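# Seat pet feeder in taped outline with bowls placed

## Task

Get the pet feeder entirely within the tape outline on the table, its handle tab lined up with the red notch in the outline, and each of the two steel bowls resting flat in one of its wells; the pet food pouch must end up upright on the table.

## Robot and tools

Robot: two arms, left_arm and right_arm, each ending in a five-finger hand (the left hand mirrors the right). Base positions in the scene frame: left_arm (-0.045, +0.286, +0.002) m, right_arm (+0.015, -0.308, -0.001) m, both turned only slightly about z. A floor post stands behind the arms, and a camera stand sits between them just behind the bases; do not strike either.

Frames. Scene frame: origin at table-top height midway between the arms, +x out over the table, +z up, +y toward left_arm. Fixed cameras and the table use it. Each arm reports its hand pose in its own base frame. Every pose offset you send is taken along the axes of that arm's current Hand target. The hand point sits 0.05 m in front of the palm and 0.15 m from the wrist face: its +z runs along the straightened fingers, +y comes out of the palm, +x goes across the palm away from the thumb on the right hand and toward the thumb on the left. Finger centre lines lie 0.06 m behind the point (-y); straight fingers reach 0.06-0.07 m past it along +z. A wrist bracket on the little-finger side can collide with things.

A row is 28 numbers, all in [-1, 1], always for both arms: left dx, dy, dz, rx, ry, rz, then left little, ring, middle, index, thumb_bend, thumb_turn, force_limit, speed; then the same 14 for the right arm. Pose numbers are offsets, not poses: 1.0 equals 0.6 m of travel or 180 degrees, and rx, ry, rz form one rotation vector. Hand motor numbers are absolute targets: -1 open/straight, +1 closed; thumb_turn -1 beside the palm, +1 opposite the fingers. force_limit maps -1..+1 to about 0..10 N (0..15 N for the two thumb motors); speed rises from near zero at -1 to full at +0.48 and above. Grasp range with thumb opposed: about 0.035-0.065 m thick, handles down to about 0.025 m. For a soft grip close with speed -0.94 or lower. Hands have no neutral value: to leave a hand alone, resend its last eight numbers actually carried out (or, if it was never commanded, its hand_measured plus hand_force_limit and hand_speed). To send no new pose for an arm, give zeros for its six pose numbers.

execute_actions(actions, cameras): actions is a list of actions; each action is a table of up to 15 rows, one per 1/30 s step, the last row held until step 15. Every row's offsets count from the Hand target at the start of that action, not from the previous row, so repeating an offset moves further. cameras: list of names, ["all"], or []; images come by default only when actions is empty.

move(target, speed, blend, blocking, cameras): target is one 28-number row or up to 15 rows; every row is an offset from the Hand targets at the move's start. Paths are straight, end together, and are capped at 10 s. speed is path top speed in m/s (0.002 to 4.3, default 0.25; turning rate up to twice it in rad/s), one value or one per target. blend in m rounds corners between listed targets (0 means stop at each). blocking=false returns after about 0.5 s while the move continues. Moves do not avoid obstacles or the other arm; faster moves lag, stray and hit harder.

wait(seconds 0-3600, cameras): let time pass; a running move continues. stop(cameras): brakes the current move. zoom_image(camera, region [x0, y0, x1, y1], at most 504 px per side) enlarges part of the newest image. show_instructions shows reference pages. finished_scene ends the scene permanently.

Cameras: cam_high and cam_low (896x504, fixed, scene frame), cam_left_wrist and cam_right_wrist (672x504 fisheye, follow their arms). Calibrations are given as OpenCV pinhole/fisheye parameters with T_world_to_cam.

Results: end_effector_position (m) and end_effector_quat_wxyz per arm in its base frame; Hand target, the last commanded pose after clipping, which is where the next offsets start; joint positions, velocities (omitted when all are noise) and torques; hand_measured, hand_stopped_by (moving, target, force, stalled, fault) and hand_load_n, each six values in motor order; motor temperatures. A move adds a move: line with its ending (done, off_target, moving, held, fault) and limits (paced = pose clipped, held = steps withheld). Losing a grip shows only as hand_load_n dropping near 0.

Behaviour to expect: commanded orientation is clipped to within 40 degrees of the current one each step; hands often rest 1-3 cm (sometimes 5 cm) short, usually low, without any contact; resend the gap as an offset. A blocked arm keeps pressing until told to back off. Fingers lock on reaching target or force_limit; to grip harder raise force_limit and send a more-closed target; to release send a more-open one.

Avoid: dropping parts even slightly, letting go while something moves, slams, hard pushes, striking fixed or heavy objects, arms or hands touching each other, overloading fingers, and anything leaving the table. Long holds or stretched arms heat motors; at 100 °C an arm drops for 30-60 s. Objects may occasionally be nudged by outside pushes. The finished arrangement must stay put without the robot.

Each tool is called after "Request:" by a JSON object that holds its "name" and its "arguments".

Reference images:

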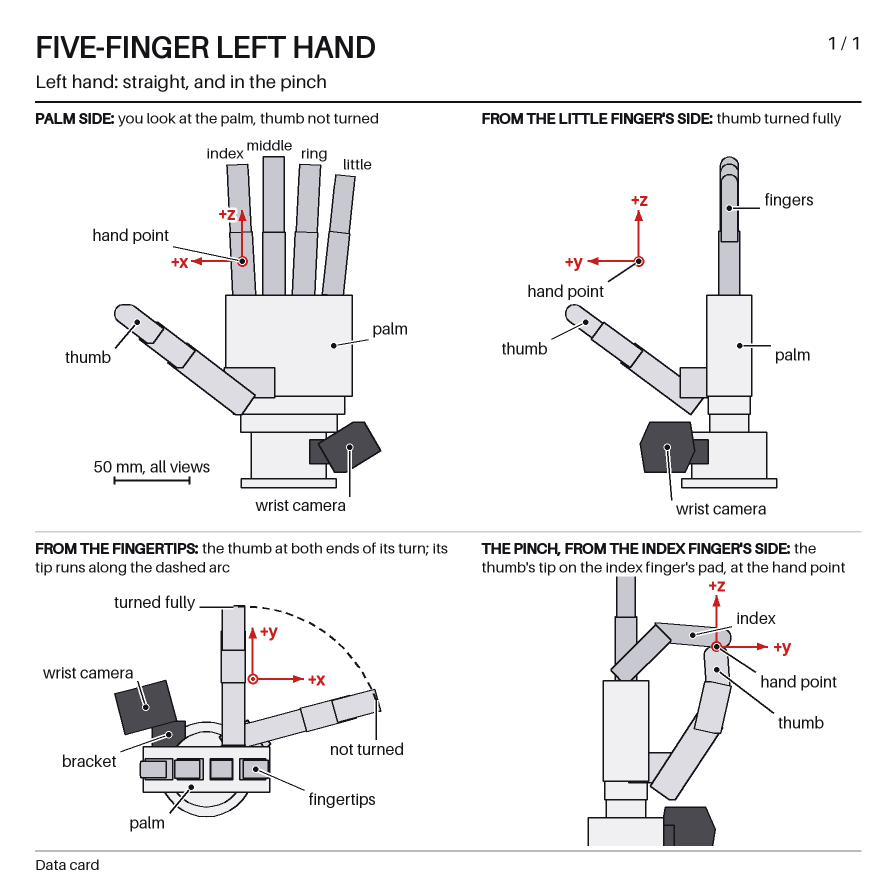

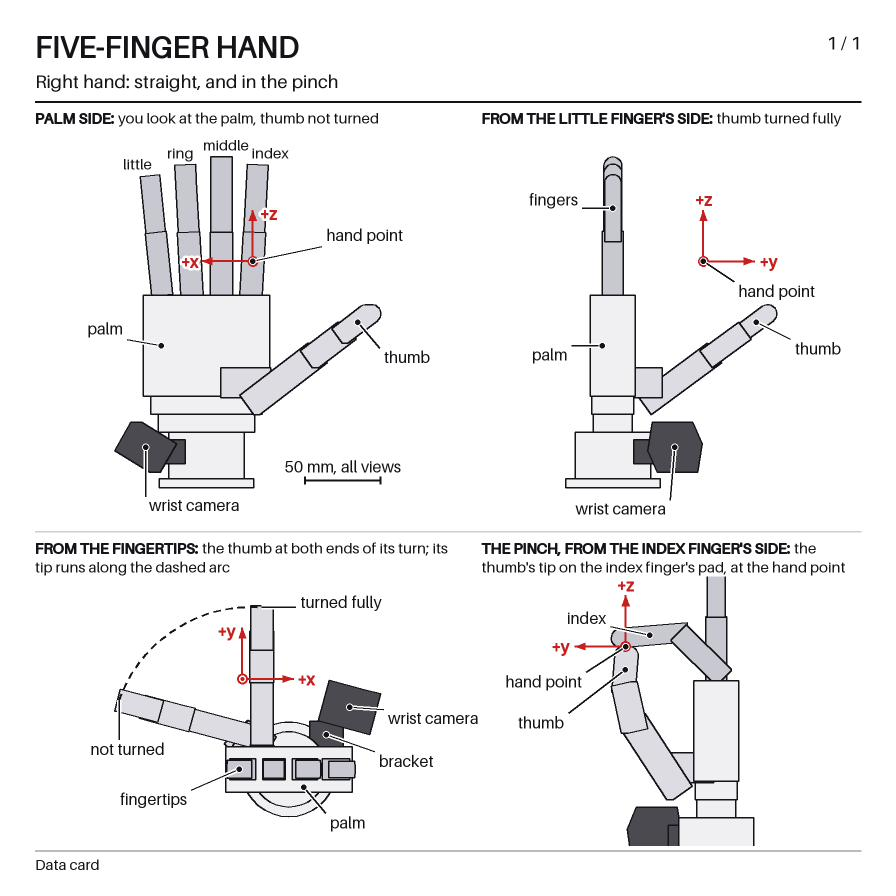

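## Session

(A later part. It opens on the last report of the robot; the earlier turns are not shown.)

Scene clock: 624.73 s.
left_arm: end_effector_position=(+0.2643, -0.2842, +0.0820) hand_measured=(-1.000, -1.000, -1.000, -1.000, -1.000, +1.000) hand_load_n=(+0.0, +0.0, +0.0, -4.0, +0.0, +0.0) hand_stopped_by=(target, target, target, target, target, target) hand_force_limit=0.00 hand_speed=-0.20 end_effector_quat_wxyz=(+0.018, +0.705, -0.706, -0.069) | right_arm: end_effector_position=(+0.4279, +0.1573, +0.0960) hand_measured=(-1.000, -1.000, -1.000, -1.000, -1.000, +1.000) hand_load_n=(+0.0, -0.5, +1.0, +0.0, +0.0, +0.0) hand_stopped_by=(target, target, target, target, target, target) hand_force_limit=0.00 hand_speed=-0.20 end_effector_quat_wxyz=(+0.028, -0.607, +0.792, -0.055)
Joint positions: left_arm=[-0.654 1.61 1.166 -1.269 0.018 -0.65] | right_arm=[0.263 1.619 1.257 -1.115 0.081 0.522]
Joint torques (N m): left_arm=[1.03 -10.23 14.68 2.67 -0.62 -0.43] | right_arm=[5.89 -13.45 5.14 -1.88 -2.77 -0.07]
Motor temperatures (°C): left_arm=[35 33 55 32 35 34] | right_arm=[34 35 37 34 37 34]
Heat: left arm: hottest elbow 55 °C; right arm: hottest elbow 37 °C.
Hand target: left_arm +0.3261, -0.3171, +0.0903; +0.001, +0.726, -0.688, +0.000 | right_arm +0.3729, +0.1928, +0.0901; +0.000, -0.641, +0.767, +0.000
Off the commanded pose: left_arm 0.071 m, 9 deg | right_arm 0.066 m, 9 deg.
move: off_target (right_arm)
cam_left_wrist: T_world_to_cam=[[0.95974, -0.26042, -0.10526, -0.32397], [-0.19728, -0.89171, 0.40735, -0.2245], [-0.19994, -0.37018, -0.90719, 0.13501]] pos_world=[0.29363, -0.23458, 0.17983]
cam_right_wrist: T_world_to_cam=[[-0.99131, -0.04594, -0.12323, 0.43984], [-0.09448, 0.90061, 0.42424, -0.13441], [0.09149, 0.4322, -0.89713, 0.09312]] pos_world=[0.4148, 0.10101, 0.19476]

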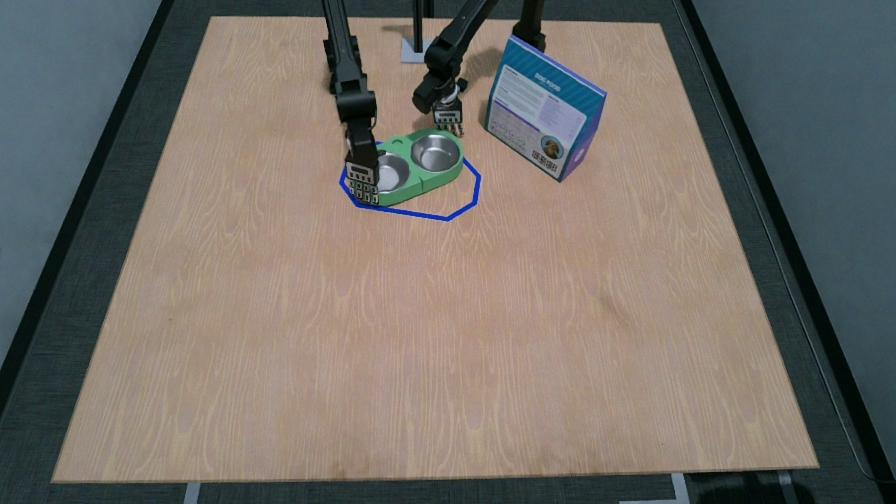

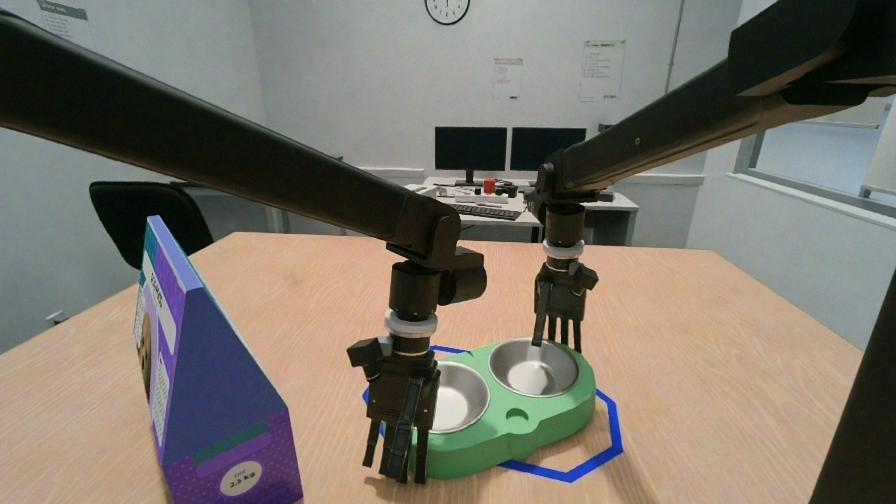

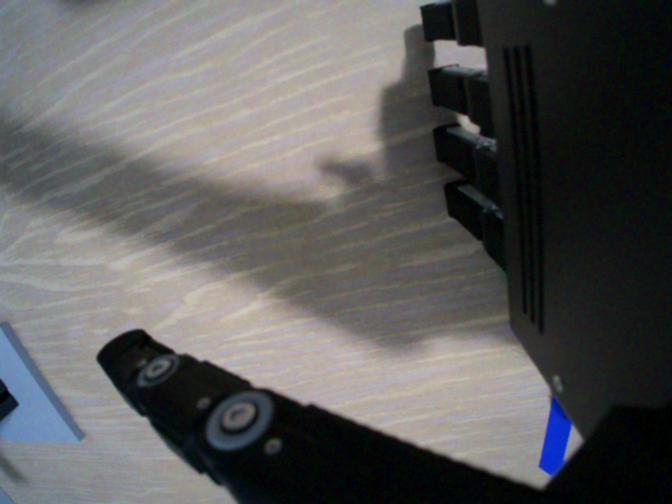

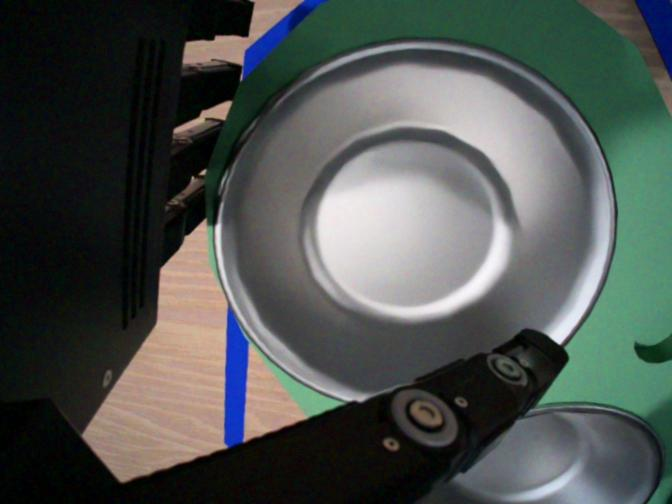

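Request:
{"name": "move", "arguments": {"target": [[-0.061,0.117,0,0,0,0,-1,-1,-1,-1,-1,1,0,-0.2, 0.039,-0.117,0,0,0,0,-1,-1,-1,-1,-1,1,0,-0.2],[-0.061,0.234,-0.02,0,0,0,-1,-1,-1,-1,-1,1,0,-0.2, 0.039,-0.184,0,0,0,0,-1,-1,-1,-1,-1,1,0,-0.2],[-0.061,0.234,-0.02,0,0,0,-1,-1,-1,-1,-1,1,0,-0.2, -0.0674,-0.14,0.01,0,0,-0.2336,-1,-1,-1,-1,-1,1,0,-0.2]], "speed": [0.1,0.12,0.12], "blend": [0,0.01,0], "cameras": ["cam_high","cam_low","cam_right_wrist","cam_left_wrist"]}}

Scene clock: 707.20 s.
left_arm: end_effector_position=(+0.1888, -0.2906, +0.1004) hand_measured=(-1.000, -1.000, -1.000, -1.000, -1.000, +1.000) hand_load_n=(+0.0, +0.5, +0.0, +0.0, -0.5, +0.0) hand_stopped_by=(target, target, target, target, target, target) hand_force_limit=0.00 hand_speed=-0.20 end_effector_quat_wxyz=(+0.002, +0.725, -0.689, +0.001) | right_arm: end_effector_position=(+0.4528, +0.2093, +0.0818) hand_measured=(-1.000, -1.000, -1.000, -1.000, -1.000, +1.000) hand_load_n=(+0.0, +0.0, +0.0, +0.0, +0.0, +0.0) hand_stopped_by=(target, target, target, target, target, target) hand_force_limit=0.00 hand_speed=-0.20 end_effector_quat_wxyz=(+0.004, +0.869, -0.494, -0.001)
Joint positions: left_arm=[-0.8 1.345 0.951 -1.175 0.005 -0.852] | right_arm=[0.392 1.881 1.559 -1.256 0.004 -0.146]
Joint torques (N m): left_arm=[-1.73 -10.4 6.95 -0.23 -0.12 -0.2] | right_arm=[1.38 -13.98 12.49 -0.18 -0.12 -0.08]
Motor temperatures (°C): left_arm=[35 33 55 33 34 34] | right_arm=[34 34 37 34 50 34]
Heat: left arm: hottest elbow 55 °C; right arm: hottest wrist yaw 50 °C.
Hand target: left_arm +0.1840, -0.2880, +0.1025; +0.001, +0.726, -0.688, +0.000 | right_arm +0.4628, +0.2177, +0.0841; +0.000, +0.874, -0.486, +0.000
Off the commanded pose: left_arm 0.006 m, 0 deg | right_arm 0.013 m, 1 deg.
move: off_target (right_arm)
cam_left_wrist: T_world_to_cam=[[0.97699, -0.21085, 0.03202, -0.25384], [-0.20266, -0.87109, 0.44735, -0.24957], [-0.06644, -0.44355, -0.89379, 0.08637]] pos_world=[0.20316, -0.23261, 0.19697]
cam_right_wrist: T_world_to_cam=[[-0.66608, -0.74586, -0.00569, 0.45477], [-0.65638, 0.58252, 0.47942, 0.14367], [-0.35426, 0.32307, -0.87757, 0.27872]] pos_world=[0.49596, 0.16546, 0.17831]

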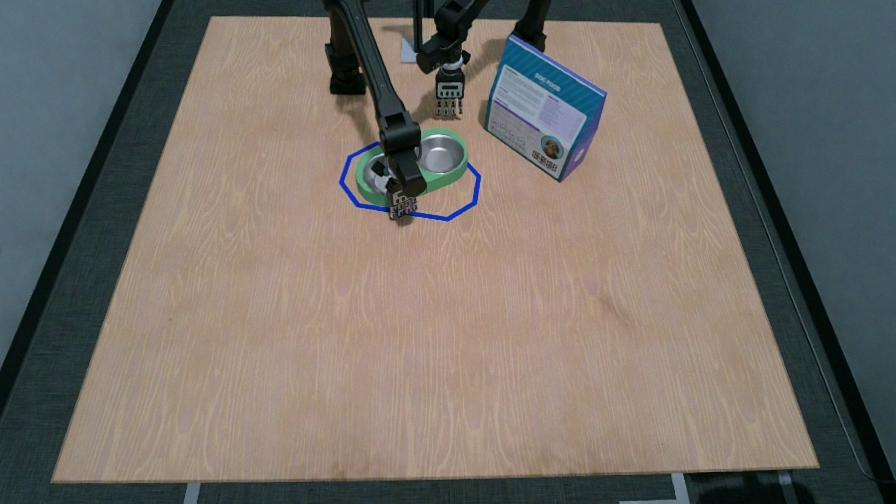

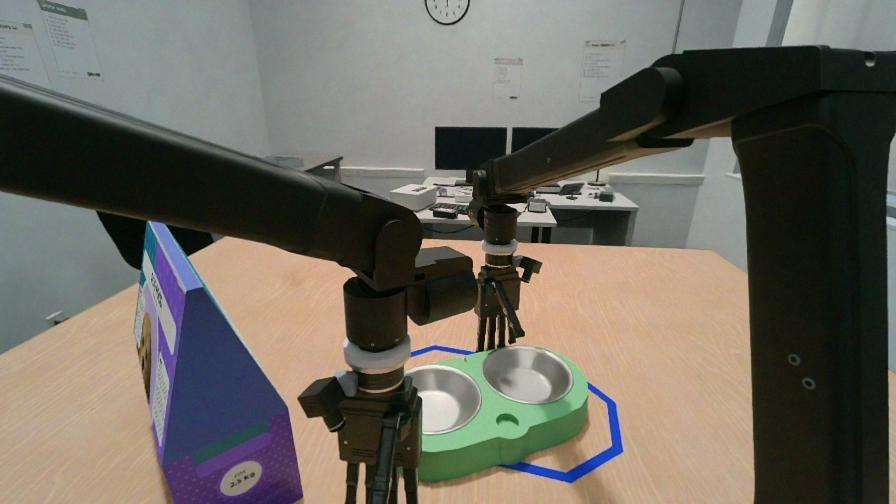

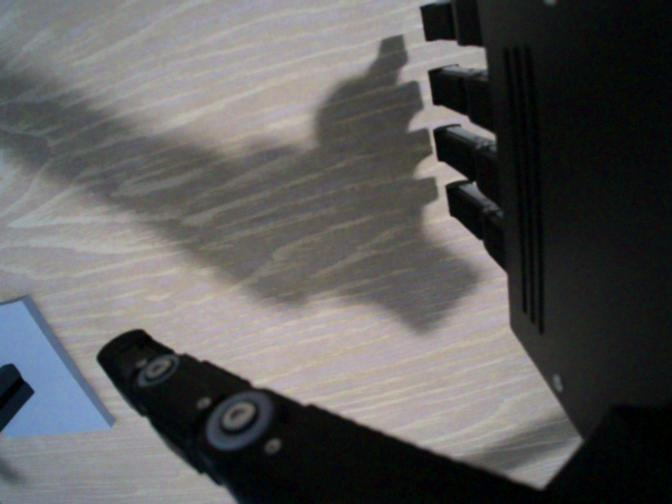

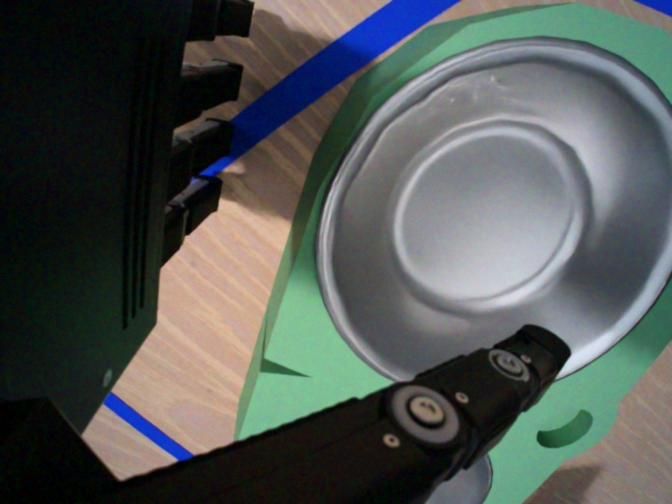

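Request:
{"name": "zoom_image", "arguments": {"camera": "cam_high", "region": [330, 110, 490, 230]}}

Request:
{"name": "zoom_image", "arguments": {"camera": "cam_low", "region": [380, 320, 640, 500]}}

Scaled by 3.150.

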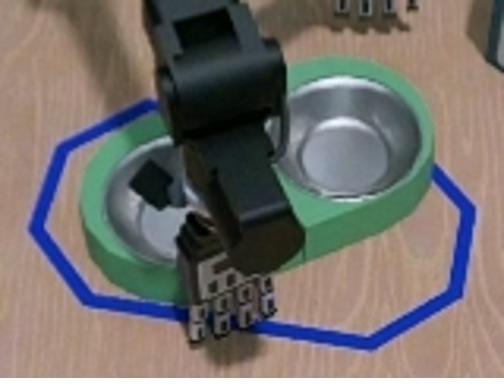

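Scaled by 1.938.

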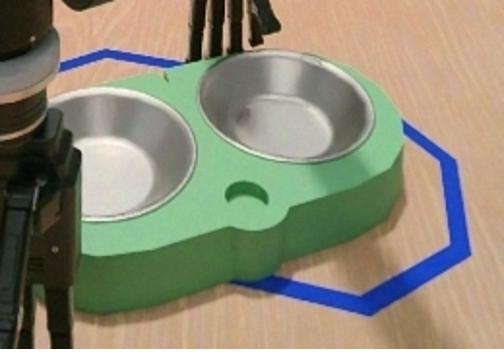

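Request:
{"name": "move", "arguments": {"target": [[0,0,0,0,0,0,-1,-1,-1,-1,-1,1,0,-0.2, -0.0165,0.0633,0,0,0,0.0317,-1,-1,-1,-1,-1,1,0,-0.2],[0,0,0,0,0,0,-1,-1,-1,-1,-1,1,0,-0.2, -0.0165,0.1097,-0.004,0,0,0.0733,-1,-1,-1,-1,-1,1,0,-0.2],[0,0,0,0,0,0,-1,-1,-1,-1,-1,1,0,-0.2, -0.0222,0.1555,-0.004,0,0,0.115,-1,-1,-1,-1,-1,1,0,-0.2]], "speed": [0.08,0.06,0.06], "blend": [0.01,0.01,0], "cameras": ["cam_high","cam_low","cam_right_wrist"]}}

Scene clock: 778.40 s.
left_arm: end_effector_position=(+0.1888, -0.2906, +0.1004) hand_measured=(-1.000, -1.000, -1.000, -1.000, -1.000, +1.000) hand_load_n=(+0.0, +0.0, +0.0, +0.0, +0.0, +0.0) hand_stopped_by=(target, target, target, target, target, target) hand_force_limit=0.00 hand_speed=-0.20 end_effector_quat_wxyz=(+0.002, +0.725, -0.689, +0.001) | right_arm: end_effector_position=(+0.3783, +0.1839, +0.0838) hand_measured=(-1.000, -1.000, -1.000, -1.000, -1.000, +1.000) hand_load_n=(+0.0, +0.0, +0.0, -0.5, +0.0, +0.0) hand_stopped_by=(target, target, target, target, target, target) hand_force_limit=0.00 hand_speed=-0.20 end_effector_quat_wxyz=(+0.004, +0.779, -0.627, +0.000)
Joint positions: left_arm=[-0.8 1.345 0.951 -1.175 0.005 -0.852] | right_arm=[0.362 1.663 1.26 -1.175 0.003 0.147]
Joint torques (N m): left_arm=[-1.79 -10.64 6.93 -0.18 -0.12 -0.19] | right_arm=[-0.09 -13.92 7.72 0.34 -0.12 0.12]
Motor temperatures (°C): left_arm=[34 33 44 32 34 33] | right_arm=[34 34 41 34 38 34]
Heat: left arm: hottest elbow 44 °C; right arm: hottest elbow 41 °C.
Hand target: left_arm +0.1840, -0.2880, +0.1025; +0.001, +0.726, -0.688, +0.000 | right_arm +0.3766, +0.1798, +0.0865; +0.000, +0.772, -0.635, +0.000
Off the commanded pose: left_arm 0.006 m, 0 deg | right_arm 0.005 m, 1 deg.
move: done
cam_right_wrist: T_world_to_cam=[[-0.86821, -0.49616, -0.00652, 0.41682], [-0.43861, 0.76123, 0.47764, -0.0065], [-0.23203, 0.41755, -0.87853, 0.19873]] pos_world=[0.40514, 0.12878, 0.18041]

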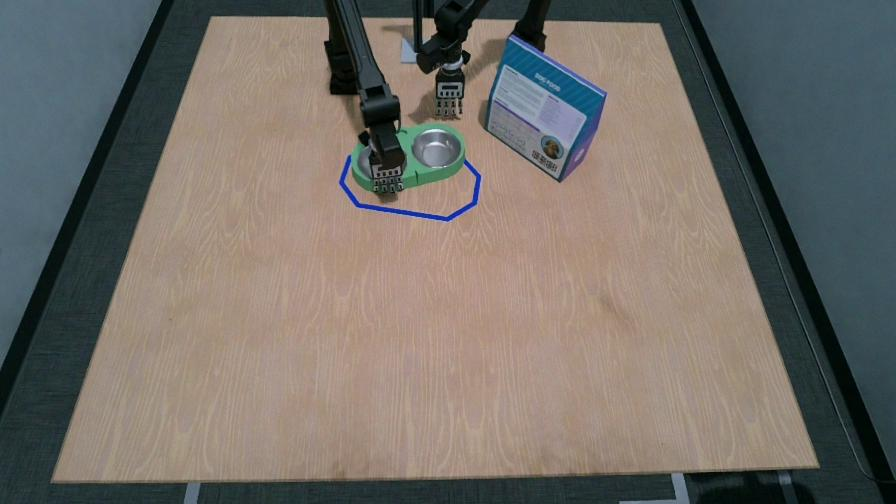

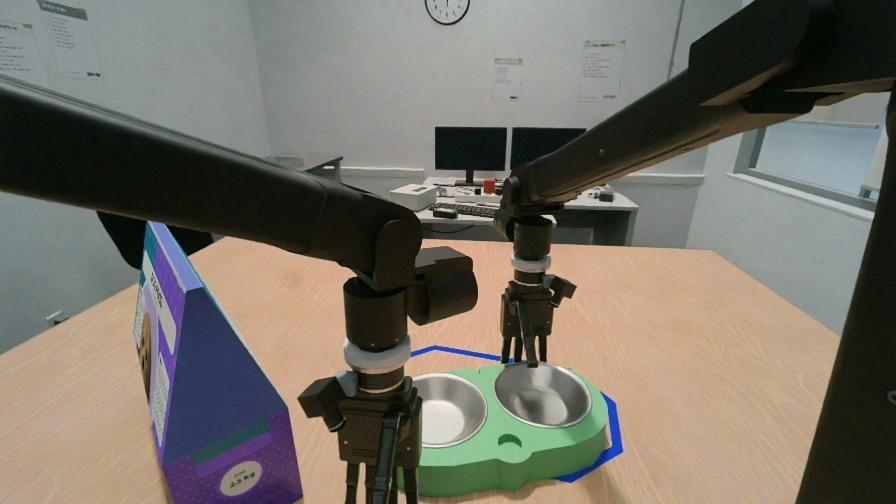

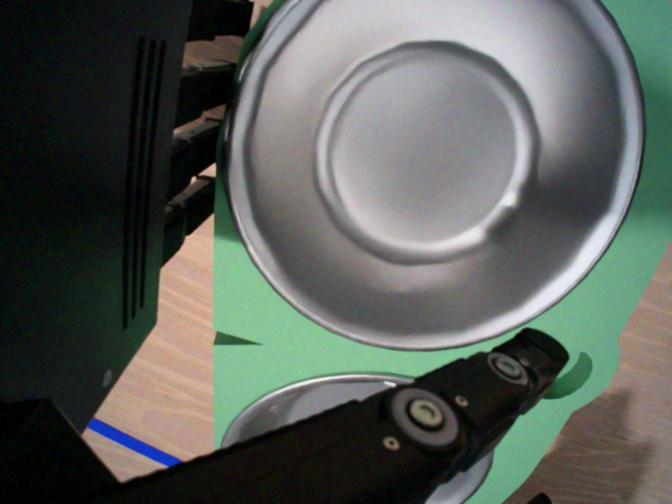

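Request:
{"name": "move", "arguments": {"target": [[0,0,0,0,0,0,-1,-1,-1,-1,-1,1,0,-0.2, 0,-0.06,0,0,0,0,-1,-1,-1,-1,-1,1,0,-0.2],[0.1185,-0.0672,0.029,0,0,-0.0667,-1,-1,-1,-1,-1,1,0,-0.2, 0.0538,-0.1323,0,0,0,0.1189,-1,-1,-1,-1,-1,1,0,-0.2]], "speed": [0.12,0.12], "blend": [0.01,0], "cameras": ["cam_high","cam_low","cam_right_wrist","cam_left_wrist"]}}

Scene clock: 822.33 s.
left_arm: end_effector_position=(+0.2126, -0.3351, +0.0758) hand_measured=(-1.000, -1.000, -1.000, -1.000, -1.000, +1.000) hand_load_n=(+0.0, +0.0, -1.0, +0.0, +0.0, +0.0) hand_stopped_by=(target, target, target, target, target, target) hand_force_limit=0.00 hand_speed=-0.20 end_effector_quat_wxyz=(-0.002, +0.793, -0.608, -0.023) | right_arm: end_effector_position=(+0.4459, +0.1627, +0.0825) hand_measured=(-1.000, -1.000, -1.000, -1.000, -1.000, +1.000) hand_load_n=(+0.0, +0.0, +0.0, -0.5, +0.0, +0.0) hand_stopped_by=(target, target, target, target, target, target) hand_force_limit=0.00 hand_speed=-0.20 end_effector_quat_wxyz=(-0.004, -0.648, +0.762, +0.000)
Joint positions: left_arm=[-0.831 1.496 1.035 -1.156 0.005 -1.093] | right_arm=[0.243 1.765 1.394 -1.208 0.003 0.403]
Joint torques (N m): left_arm=[-2.02 -9.41 11.18 0.61 -0.1 -0.24] | right_arm=[0.15 -12.28 12.26 -0.23 -0.12 0.11]
Heat: left arm: hottest elbow 43 °C; right arm: hottest elbow 39 °C.
Hand target: left_arm +0.2279, -0.3568, +0.0850; +0.001, +0.794, -0.608, -0.001 | right_arm +0.4606, +0.1635, +0.0863; +0.000, -0.641, +0.768, +0.000
Off the commanded pose: left_arm 0.028 m, 3 deg | right_arm 0.015 m, 1 deg.
move: off_target (left_arm, right_arm)
cam_left_wrist: T_world_to_cam=[[1, -0.00218, -0.00164, -0.21813], [-0.0013, -0.9097, 0.41525, -0.32583], [-0.0024, -0.41525, -0.9097, 0.04332]] pos_world=[0.2178, -0.27889, 0.17436]
cam_right_wrist: T_world_to_cam=[[-0.98966, -0.14331, -0.0058, 0.46166], [-0.12877, 0.87, 0.47594, -0.11586], [-0.06316, 0.47177, -0.87946, 0.13803]] pos_world=[0.45069, 0.10185, 0.17921]

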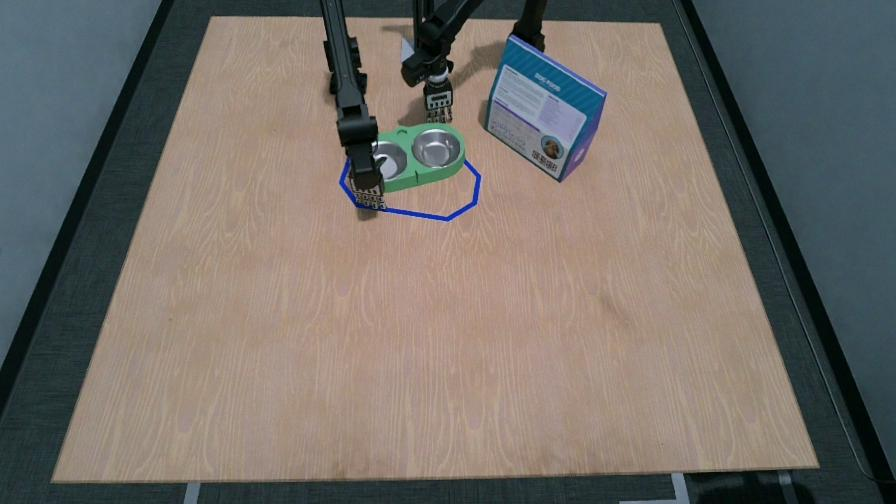

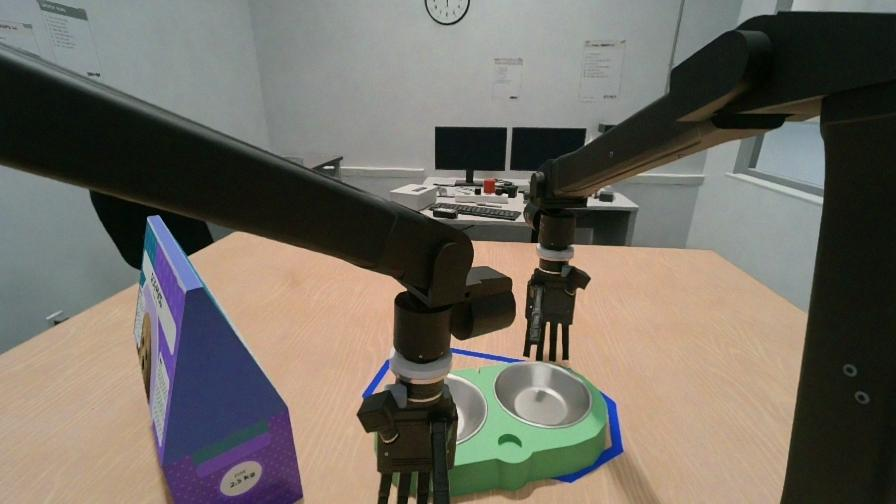

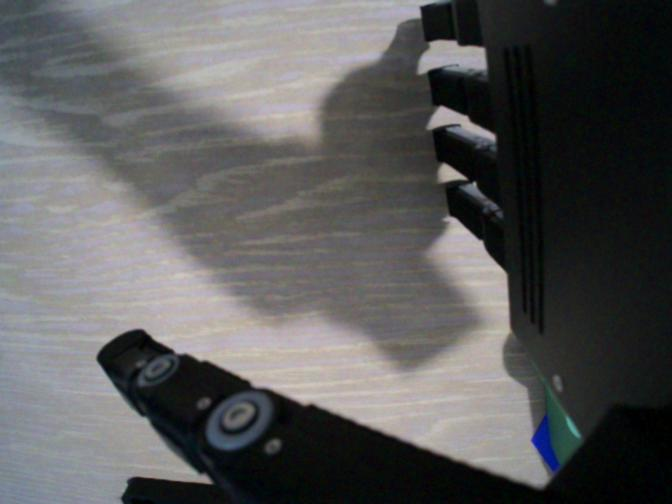

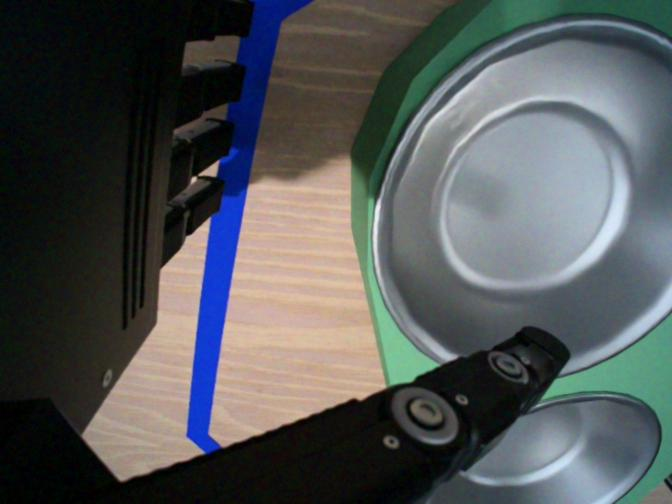

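Request:
{"name": "move", "arguments": {"target": [[0,-0.0502,-0.01,0,0,0,-1,-1,-1,-1,-1,1,0,-0.2, 0,0,0,0,0,0,-1,-1,-1,-1,-1,1,0,-0.2],[-0.0454,-0.119,-0.01,0,0,0.0639,-1,-1,-1,-1,-1,1,0,-0.2, 0,0,0,0,0,0,-1,-1,-1,-1,-1,1,0,-0.2]], "speed": [0.08,0.06], "blend": [0.01,0], "cameras": ["cam_high","cam_low","cam_right_wrist"]}}

Scene clock: 848.30 s.
left_arm: end_effector_position=(+0.2657, -0.3024, +0.0779) hand_measured=(-1.000, -1.000, -1.000, -1.000, -1.000, +1.000) hand_load_n=(+0.0, +0.0, +0.0, -0.5, +0.0, +0.0) hand_stopped_by=(target, target, target, target, target, target) hand_force_limit=0.00 hand_speed=-0.20 end_effector_quat_wxyz=(+0.005, +0.725, -0.689, -0.020) | right_arm: end_effector_position=(+0.4459, +0.1627, +0.0825) hand_measured=(-1.000, -1.000, -1.000, -1.000, -1.000, +1.000) hand_load_n=(+0.0, +0.0, +0.0, +0.0, +0.0, +0.0) hand_stopped_by=(target, target, target, target, target, target) hand_force_limit=0.00 hand_speed=-0.20 end_effector_quat_wxyz=(-0.004, -0.648, +0.762, +0.000)
Joint positions: left_arm=[-0.687 1.565 1.118 -1.165 0.008 -0.738] | right_arm=[0.243 1.765 1.394 -1.208 0.003 0.404]
Joint torques (N m): left_arm=[0.26 -11.28 11.69 -0.08 -0.27 -0.15] | right_arm=[0.21 -12.16 12.26 -0.18 -0.12 0.1]
Heat: left arm: hottest elbow 46 °C; right arm: hottest elbow 39 °C.
Hand target: left_arm +0.2899, -0.3121, +0.0909; +0.001, +0.729, -0.685, +0.000 | right_arm +0.4606, +0.1635, +0.0864; +0.000, -0.641, +0.768, +0.000
Off the commanded pose: left_arm 0.029 m, 2 deg | right_arm 0.015 m, 1 deg.
move: off_target (left_arm)
cam_right_wrist: T_world_to_cam=[[-0.98972, -0.14291, -0.00572, 0.46163], [-0.12838, 0.87006, 0.47594, -0.11604], [-0.06304, 0.47178, -0.87946, 0.13797]] pos_world=[0.45069, 0.10185, 0.17921]

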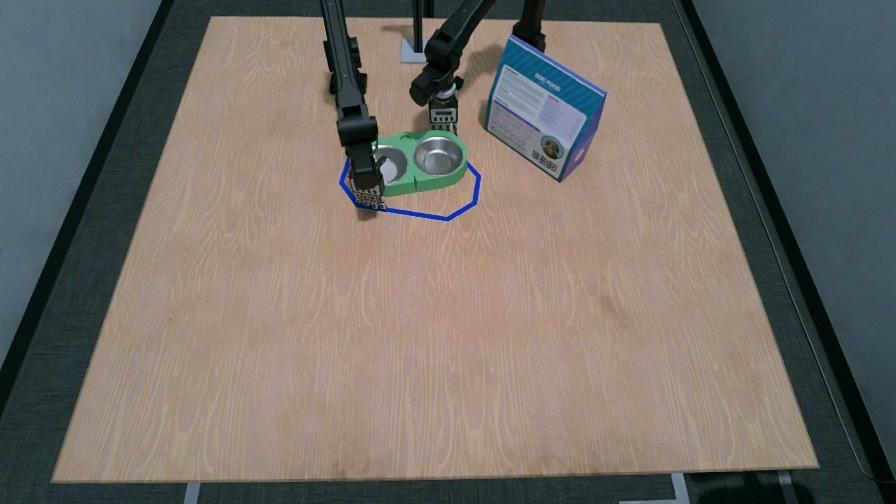

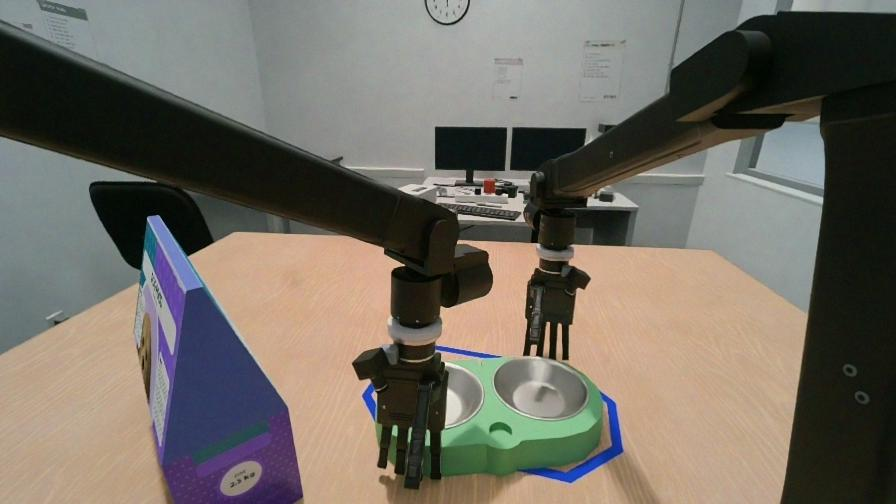

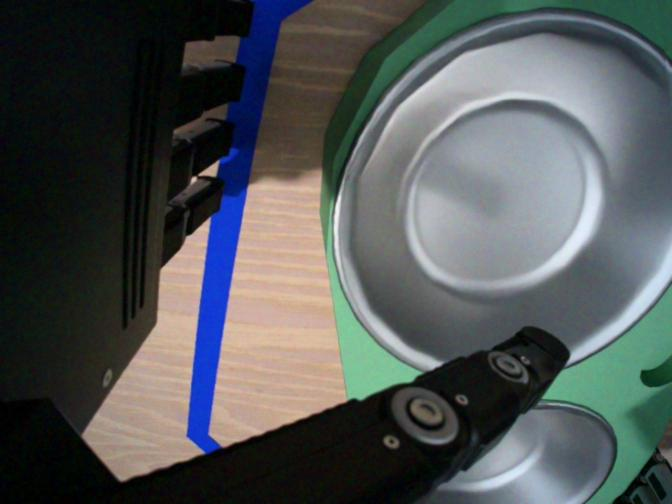

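Request:
{"name": "move", "arguments": {"target": [-0.047,-0.11,-0.005,0,0,0.0639,-1,-1,-1,-1,-1,1,0,-0.2, 0,0,0,0,0,0,-1,-1,-1,-1,-1,1,0,-0.2], "speed": [0.06], "cameras": ["cam_high","cam_low","cam_right_wrist","cam_left_wrist"]}}

Scene clock: 861.47 s.
left_arm: end_effector_position=(+0.3277, -0.2708, +0.0792) hand_measured=(-1.000, -1.000, -1.000, -1.000, -1.000, +1.000) hand_load_n=(+0.0, +0.0, -0.5, +0.0, +0.0, +0.0) hand_stopped_by=(target, target, target, target, target, target) hand_force_limit=0.00 hand_speed=-0.20 end_effector_quat_wxyz=(-0.011, -0.655, +0.756, +0.024) | right_arm: end_effector_position=(+0.4459, +0.1627, +0.0825) hand_measured=(-1.000, -1.000, -1.000, -1.000, -1.000, +1.000) hand_load_n=(+0.0, +0.0, +0.0, +0.0, +0.0, +0.0) hand_stopped_by=(target, target, target, target, target, target) hand_force_limit=0.00 hand_speed=-0.20 end_effector_quat_wxyz=(-0.004, -0.648, +0.762, +0.000)
Joint positions: left_arm=[-0.562 1.676 1.256 -1.203 0.006 -0.419] | right_arm=[0.243 1.765 1.394 -1.208 0.003 0.404]
Joint torques (N m): left_arm=[-0.26 -13.16 12.21 -0.02 -0.22 -0.07] | right_arm=[0.21 -12.22 12.25 -0.18 -0.12 0.1]
Heat: left arm: hottest elbow 46 °C; right arm: hottest elbow 39 °C.
Hand target: left_arm +0.3541, -0.2799, +0.0939; -0.001, -0.656, +0.754, +0.000 | right_arm +0.4606, +0.1635, +0.0864; +0.000, -0.641, +0.768, +0.000
Off the commanded pose: left_arm 0.031 m, 3 deg | right_arm 0.015 m, 1 deg.
move: off_target (left_arm)
cam_left_wrist: T_world_to_cam=[[0.91811, -0.39587, -0.01907, -0.41146], [-0.34755, -0.8273, 0.44134, -0.13491], [-0.1905, -0.39857, -0.89714, 0.13856]] pos_world=[0.35727, -0.21927, 0.176]
cam_right_wrist: T_world_to_cam=[[-0.98972, -0.14291, -0.00572, 0.46163], [-0.12838, 0.87006, 0.47594, -0.11604], [-0.06304, 0.47178, -0.87946, 0.13797]] pos_world=[0.45069, 0.10185, 0.17921]

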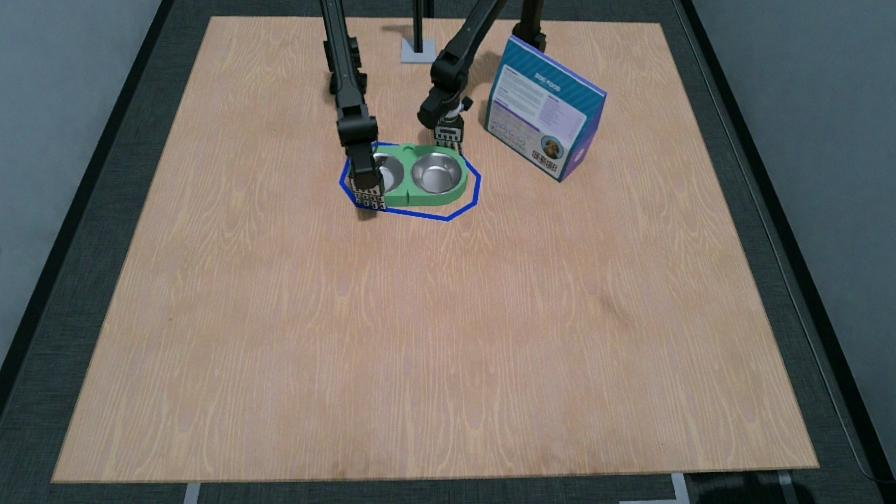

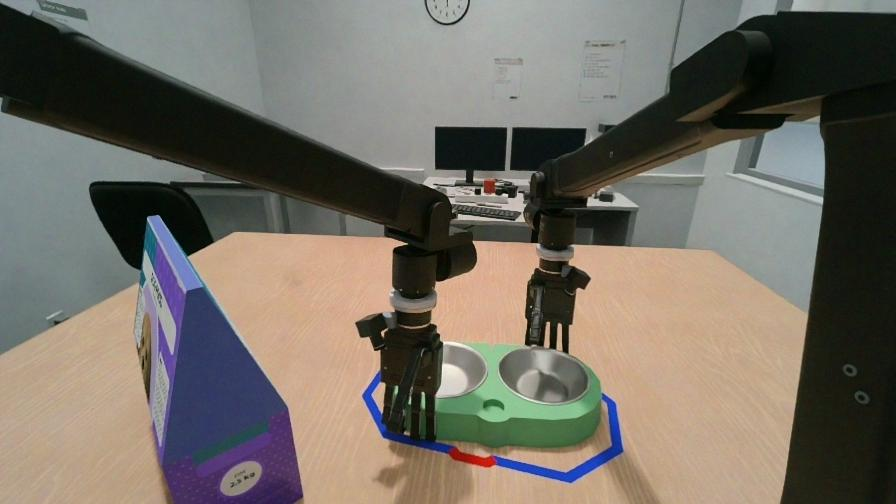

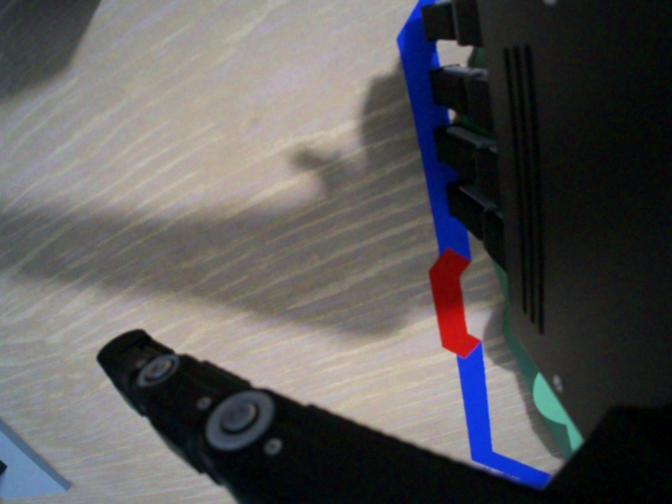

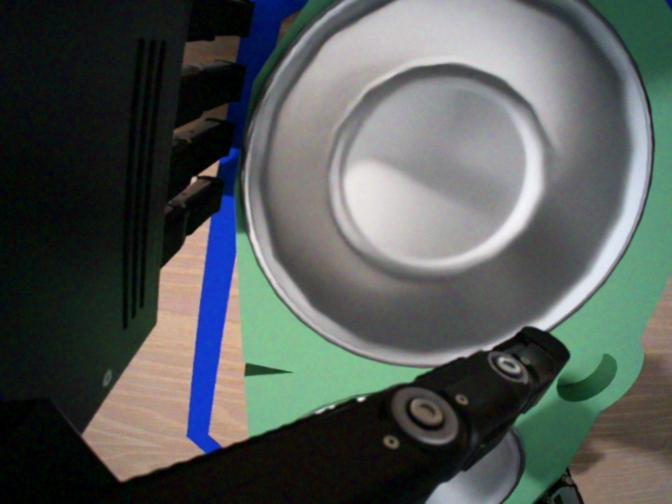

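Request:
{"name": "zoom_image", "arguments": {"camera": "cam_high", "region": [330, 110, 490, 230]}}

Request:
{"name": "zoom_image", "arguments": {"camera": "cam_low", "region": [350, 320, 650, 500]}}

Scaled by 3.150.

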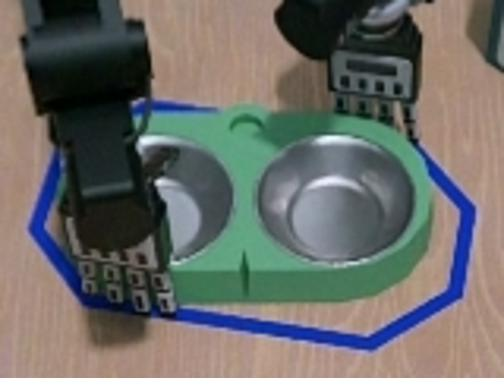

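Scaled by 1.680.

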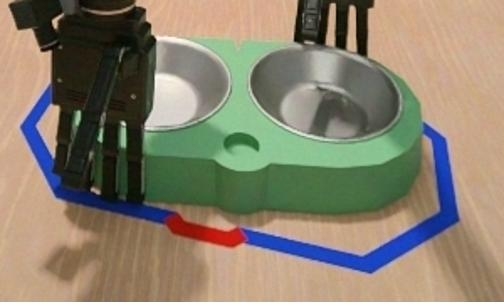

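Request:
{"name": "move", "arguments": {"target": [0,0,0,0,0,0,-1,-1,-1,-1,-1,1,0,-0.2, 0.024,0.0717,0,0,0,0,-1,-1,-1,-1,-1,1,0,-0.2], "speed": [0.05], "cameras": ["cam_high","cam_low","cam_right_wrist","cam_left_wrist"]}}

Request:
{"name": "zoom_image", "arguments": {"camera": "cam_high", "region": [330, 110, 490, 230]}}

Request:
{"name": "zoom_image", "arguments": {"camera": "cam_low", "region": [350, 320, 650, 500]}}

Scene clock: 916.93 s.
left_arm: end_effector_position=(+0.3276, -0.2686, +0.0794) hand_measured=(-1.000, -1.000, -1.000, -1.000, -1.000, +1.000) hand_load_n=(+0.0, +0.0, +0.0, -0.5, +0.0, +0.0) hand_stopped_by=(target, target, target, target, target, target) hand_force_limit=0.00 hand_speed=-0.20 end_effector_quat_wxyz=(-0.011, -0.654, +0.756, +0.026) | right_arm: end_effector_position=(+0.4224, +0.1566, +0.0838) hand_measured=(-1.000, -1.000, -1.000, -1.000, -1.000, +1.000) hand_load_n=(+0.0, +0.0, +0.0, +0.0, +0.0, +0.0) hand_stopped_by=(target, target, target, target, target, target) hand_force_limit=0.00 hand_speed=-0.20 end_effector_quat_wxyz=(-0.001, -0.643, +0.766, -0.004)
Joint positions: left_arm=[-0.559 1.676 1.256 -1.208 0.005 -0.415] | right_arm=[0.243 1.696 1.306 -1.179 0.008 0.416]
Joint torques (N m): left_arm=[-0.44 -13.16 12.23 0.1 -0.14 -0.11] | right_arm=[0.73 -14.51 7.54 0.16 -0.28 0.06]
Motor temperatures (°C): left_arm=[34 34 52 32 34 33] | right_arm=[33 33 40 34 36 34]
Heat: left arm: hottest elbow 52 °C; right arm: hottest elbow 40 °C.
Hand target: left_arm +0.3541, -0.2798, +0.0939; -0.001, -0.657, +0.754, +0.000 | right_arm +0.4157, +0.1570, +0.0864; +0.000, -0.641, +0.768, +0.000
Off the commanded pose: left_arm 0.032 m, 3 deg | right_arm 0.007 m, 1 deg.
move: done
cam_left_wrist: T_world_to_cam=[[0.9174, -0.39728, -0.0234, -0.4103], [-0.34748, -0.82829, 0.43955, -0.13337], [-0.19401, -0.3951, -0.89792, 0.14174]] pos_world=[0.35756, -0.21747, 0.17629]
cam_right_wrist: T_world_to_cam=[[-0.99121, -0.13123, -0.0165, 0.43732], [-0.12336, 0.8723, 0.47315, -0.11663], [-0.0477, 0.47103, -0.88083, 0.13429]] pos_world=[0.42549, 0.09587, 0.18069]

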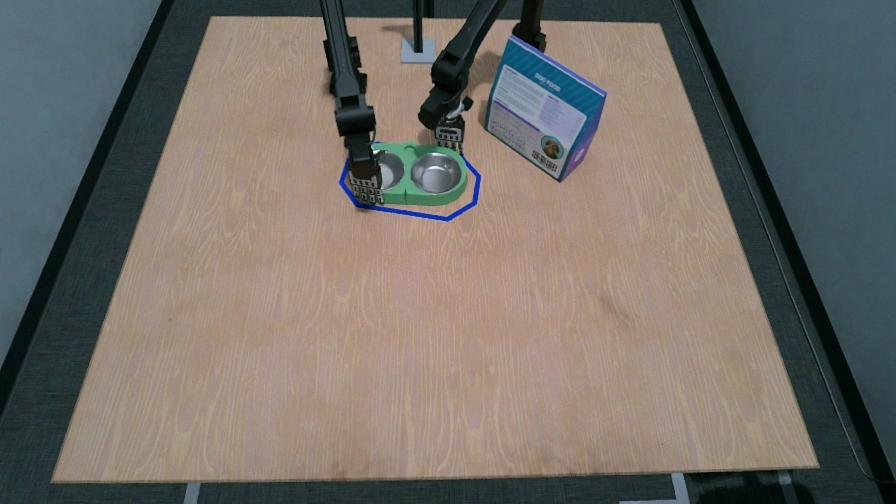

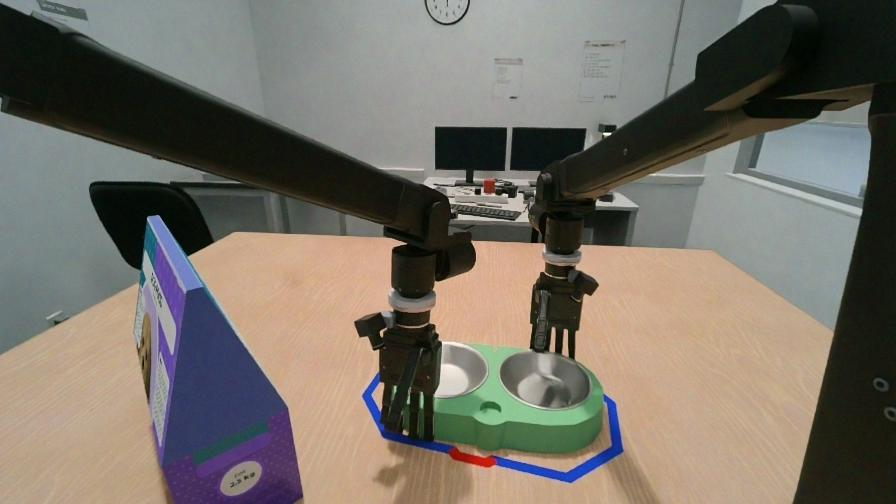

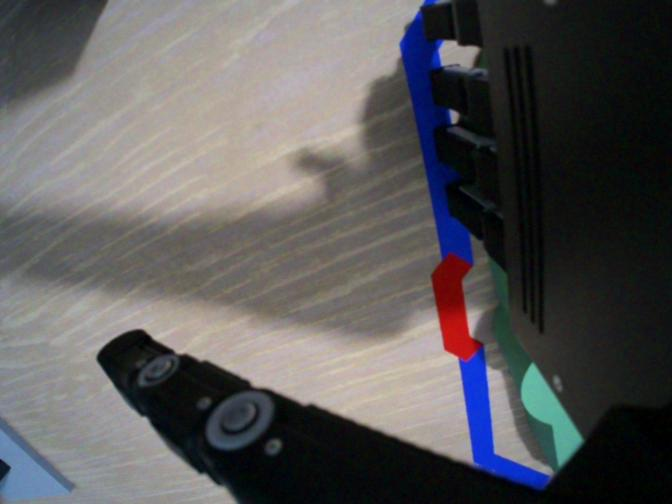

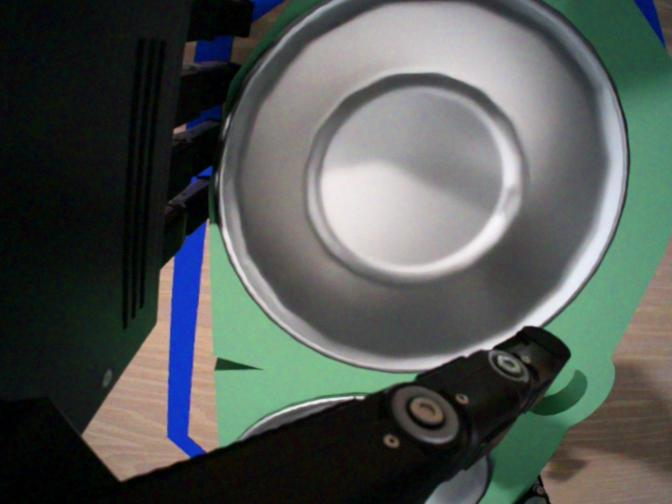

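Scaled by 3.150.

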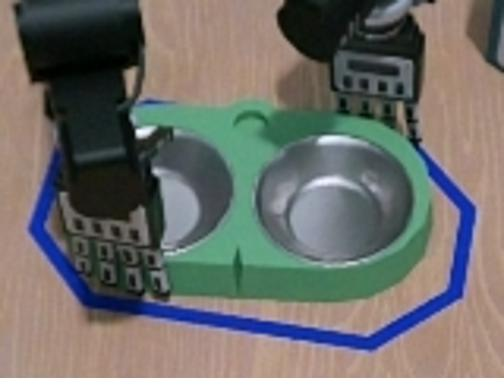

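Scaled by 1.680.

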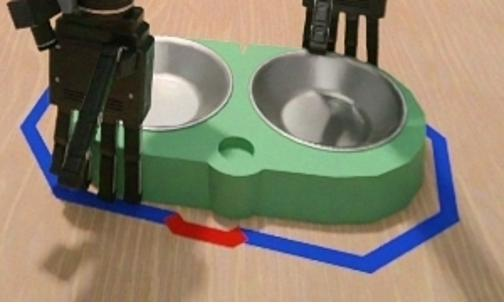

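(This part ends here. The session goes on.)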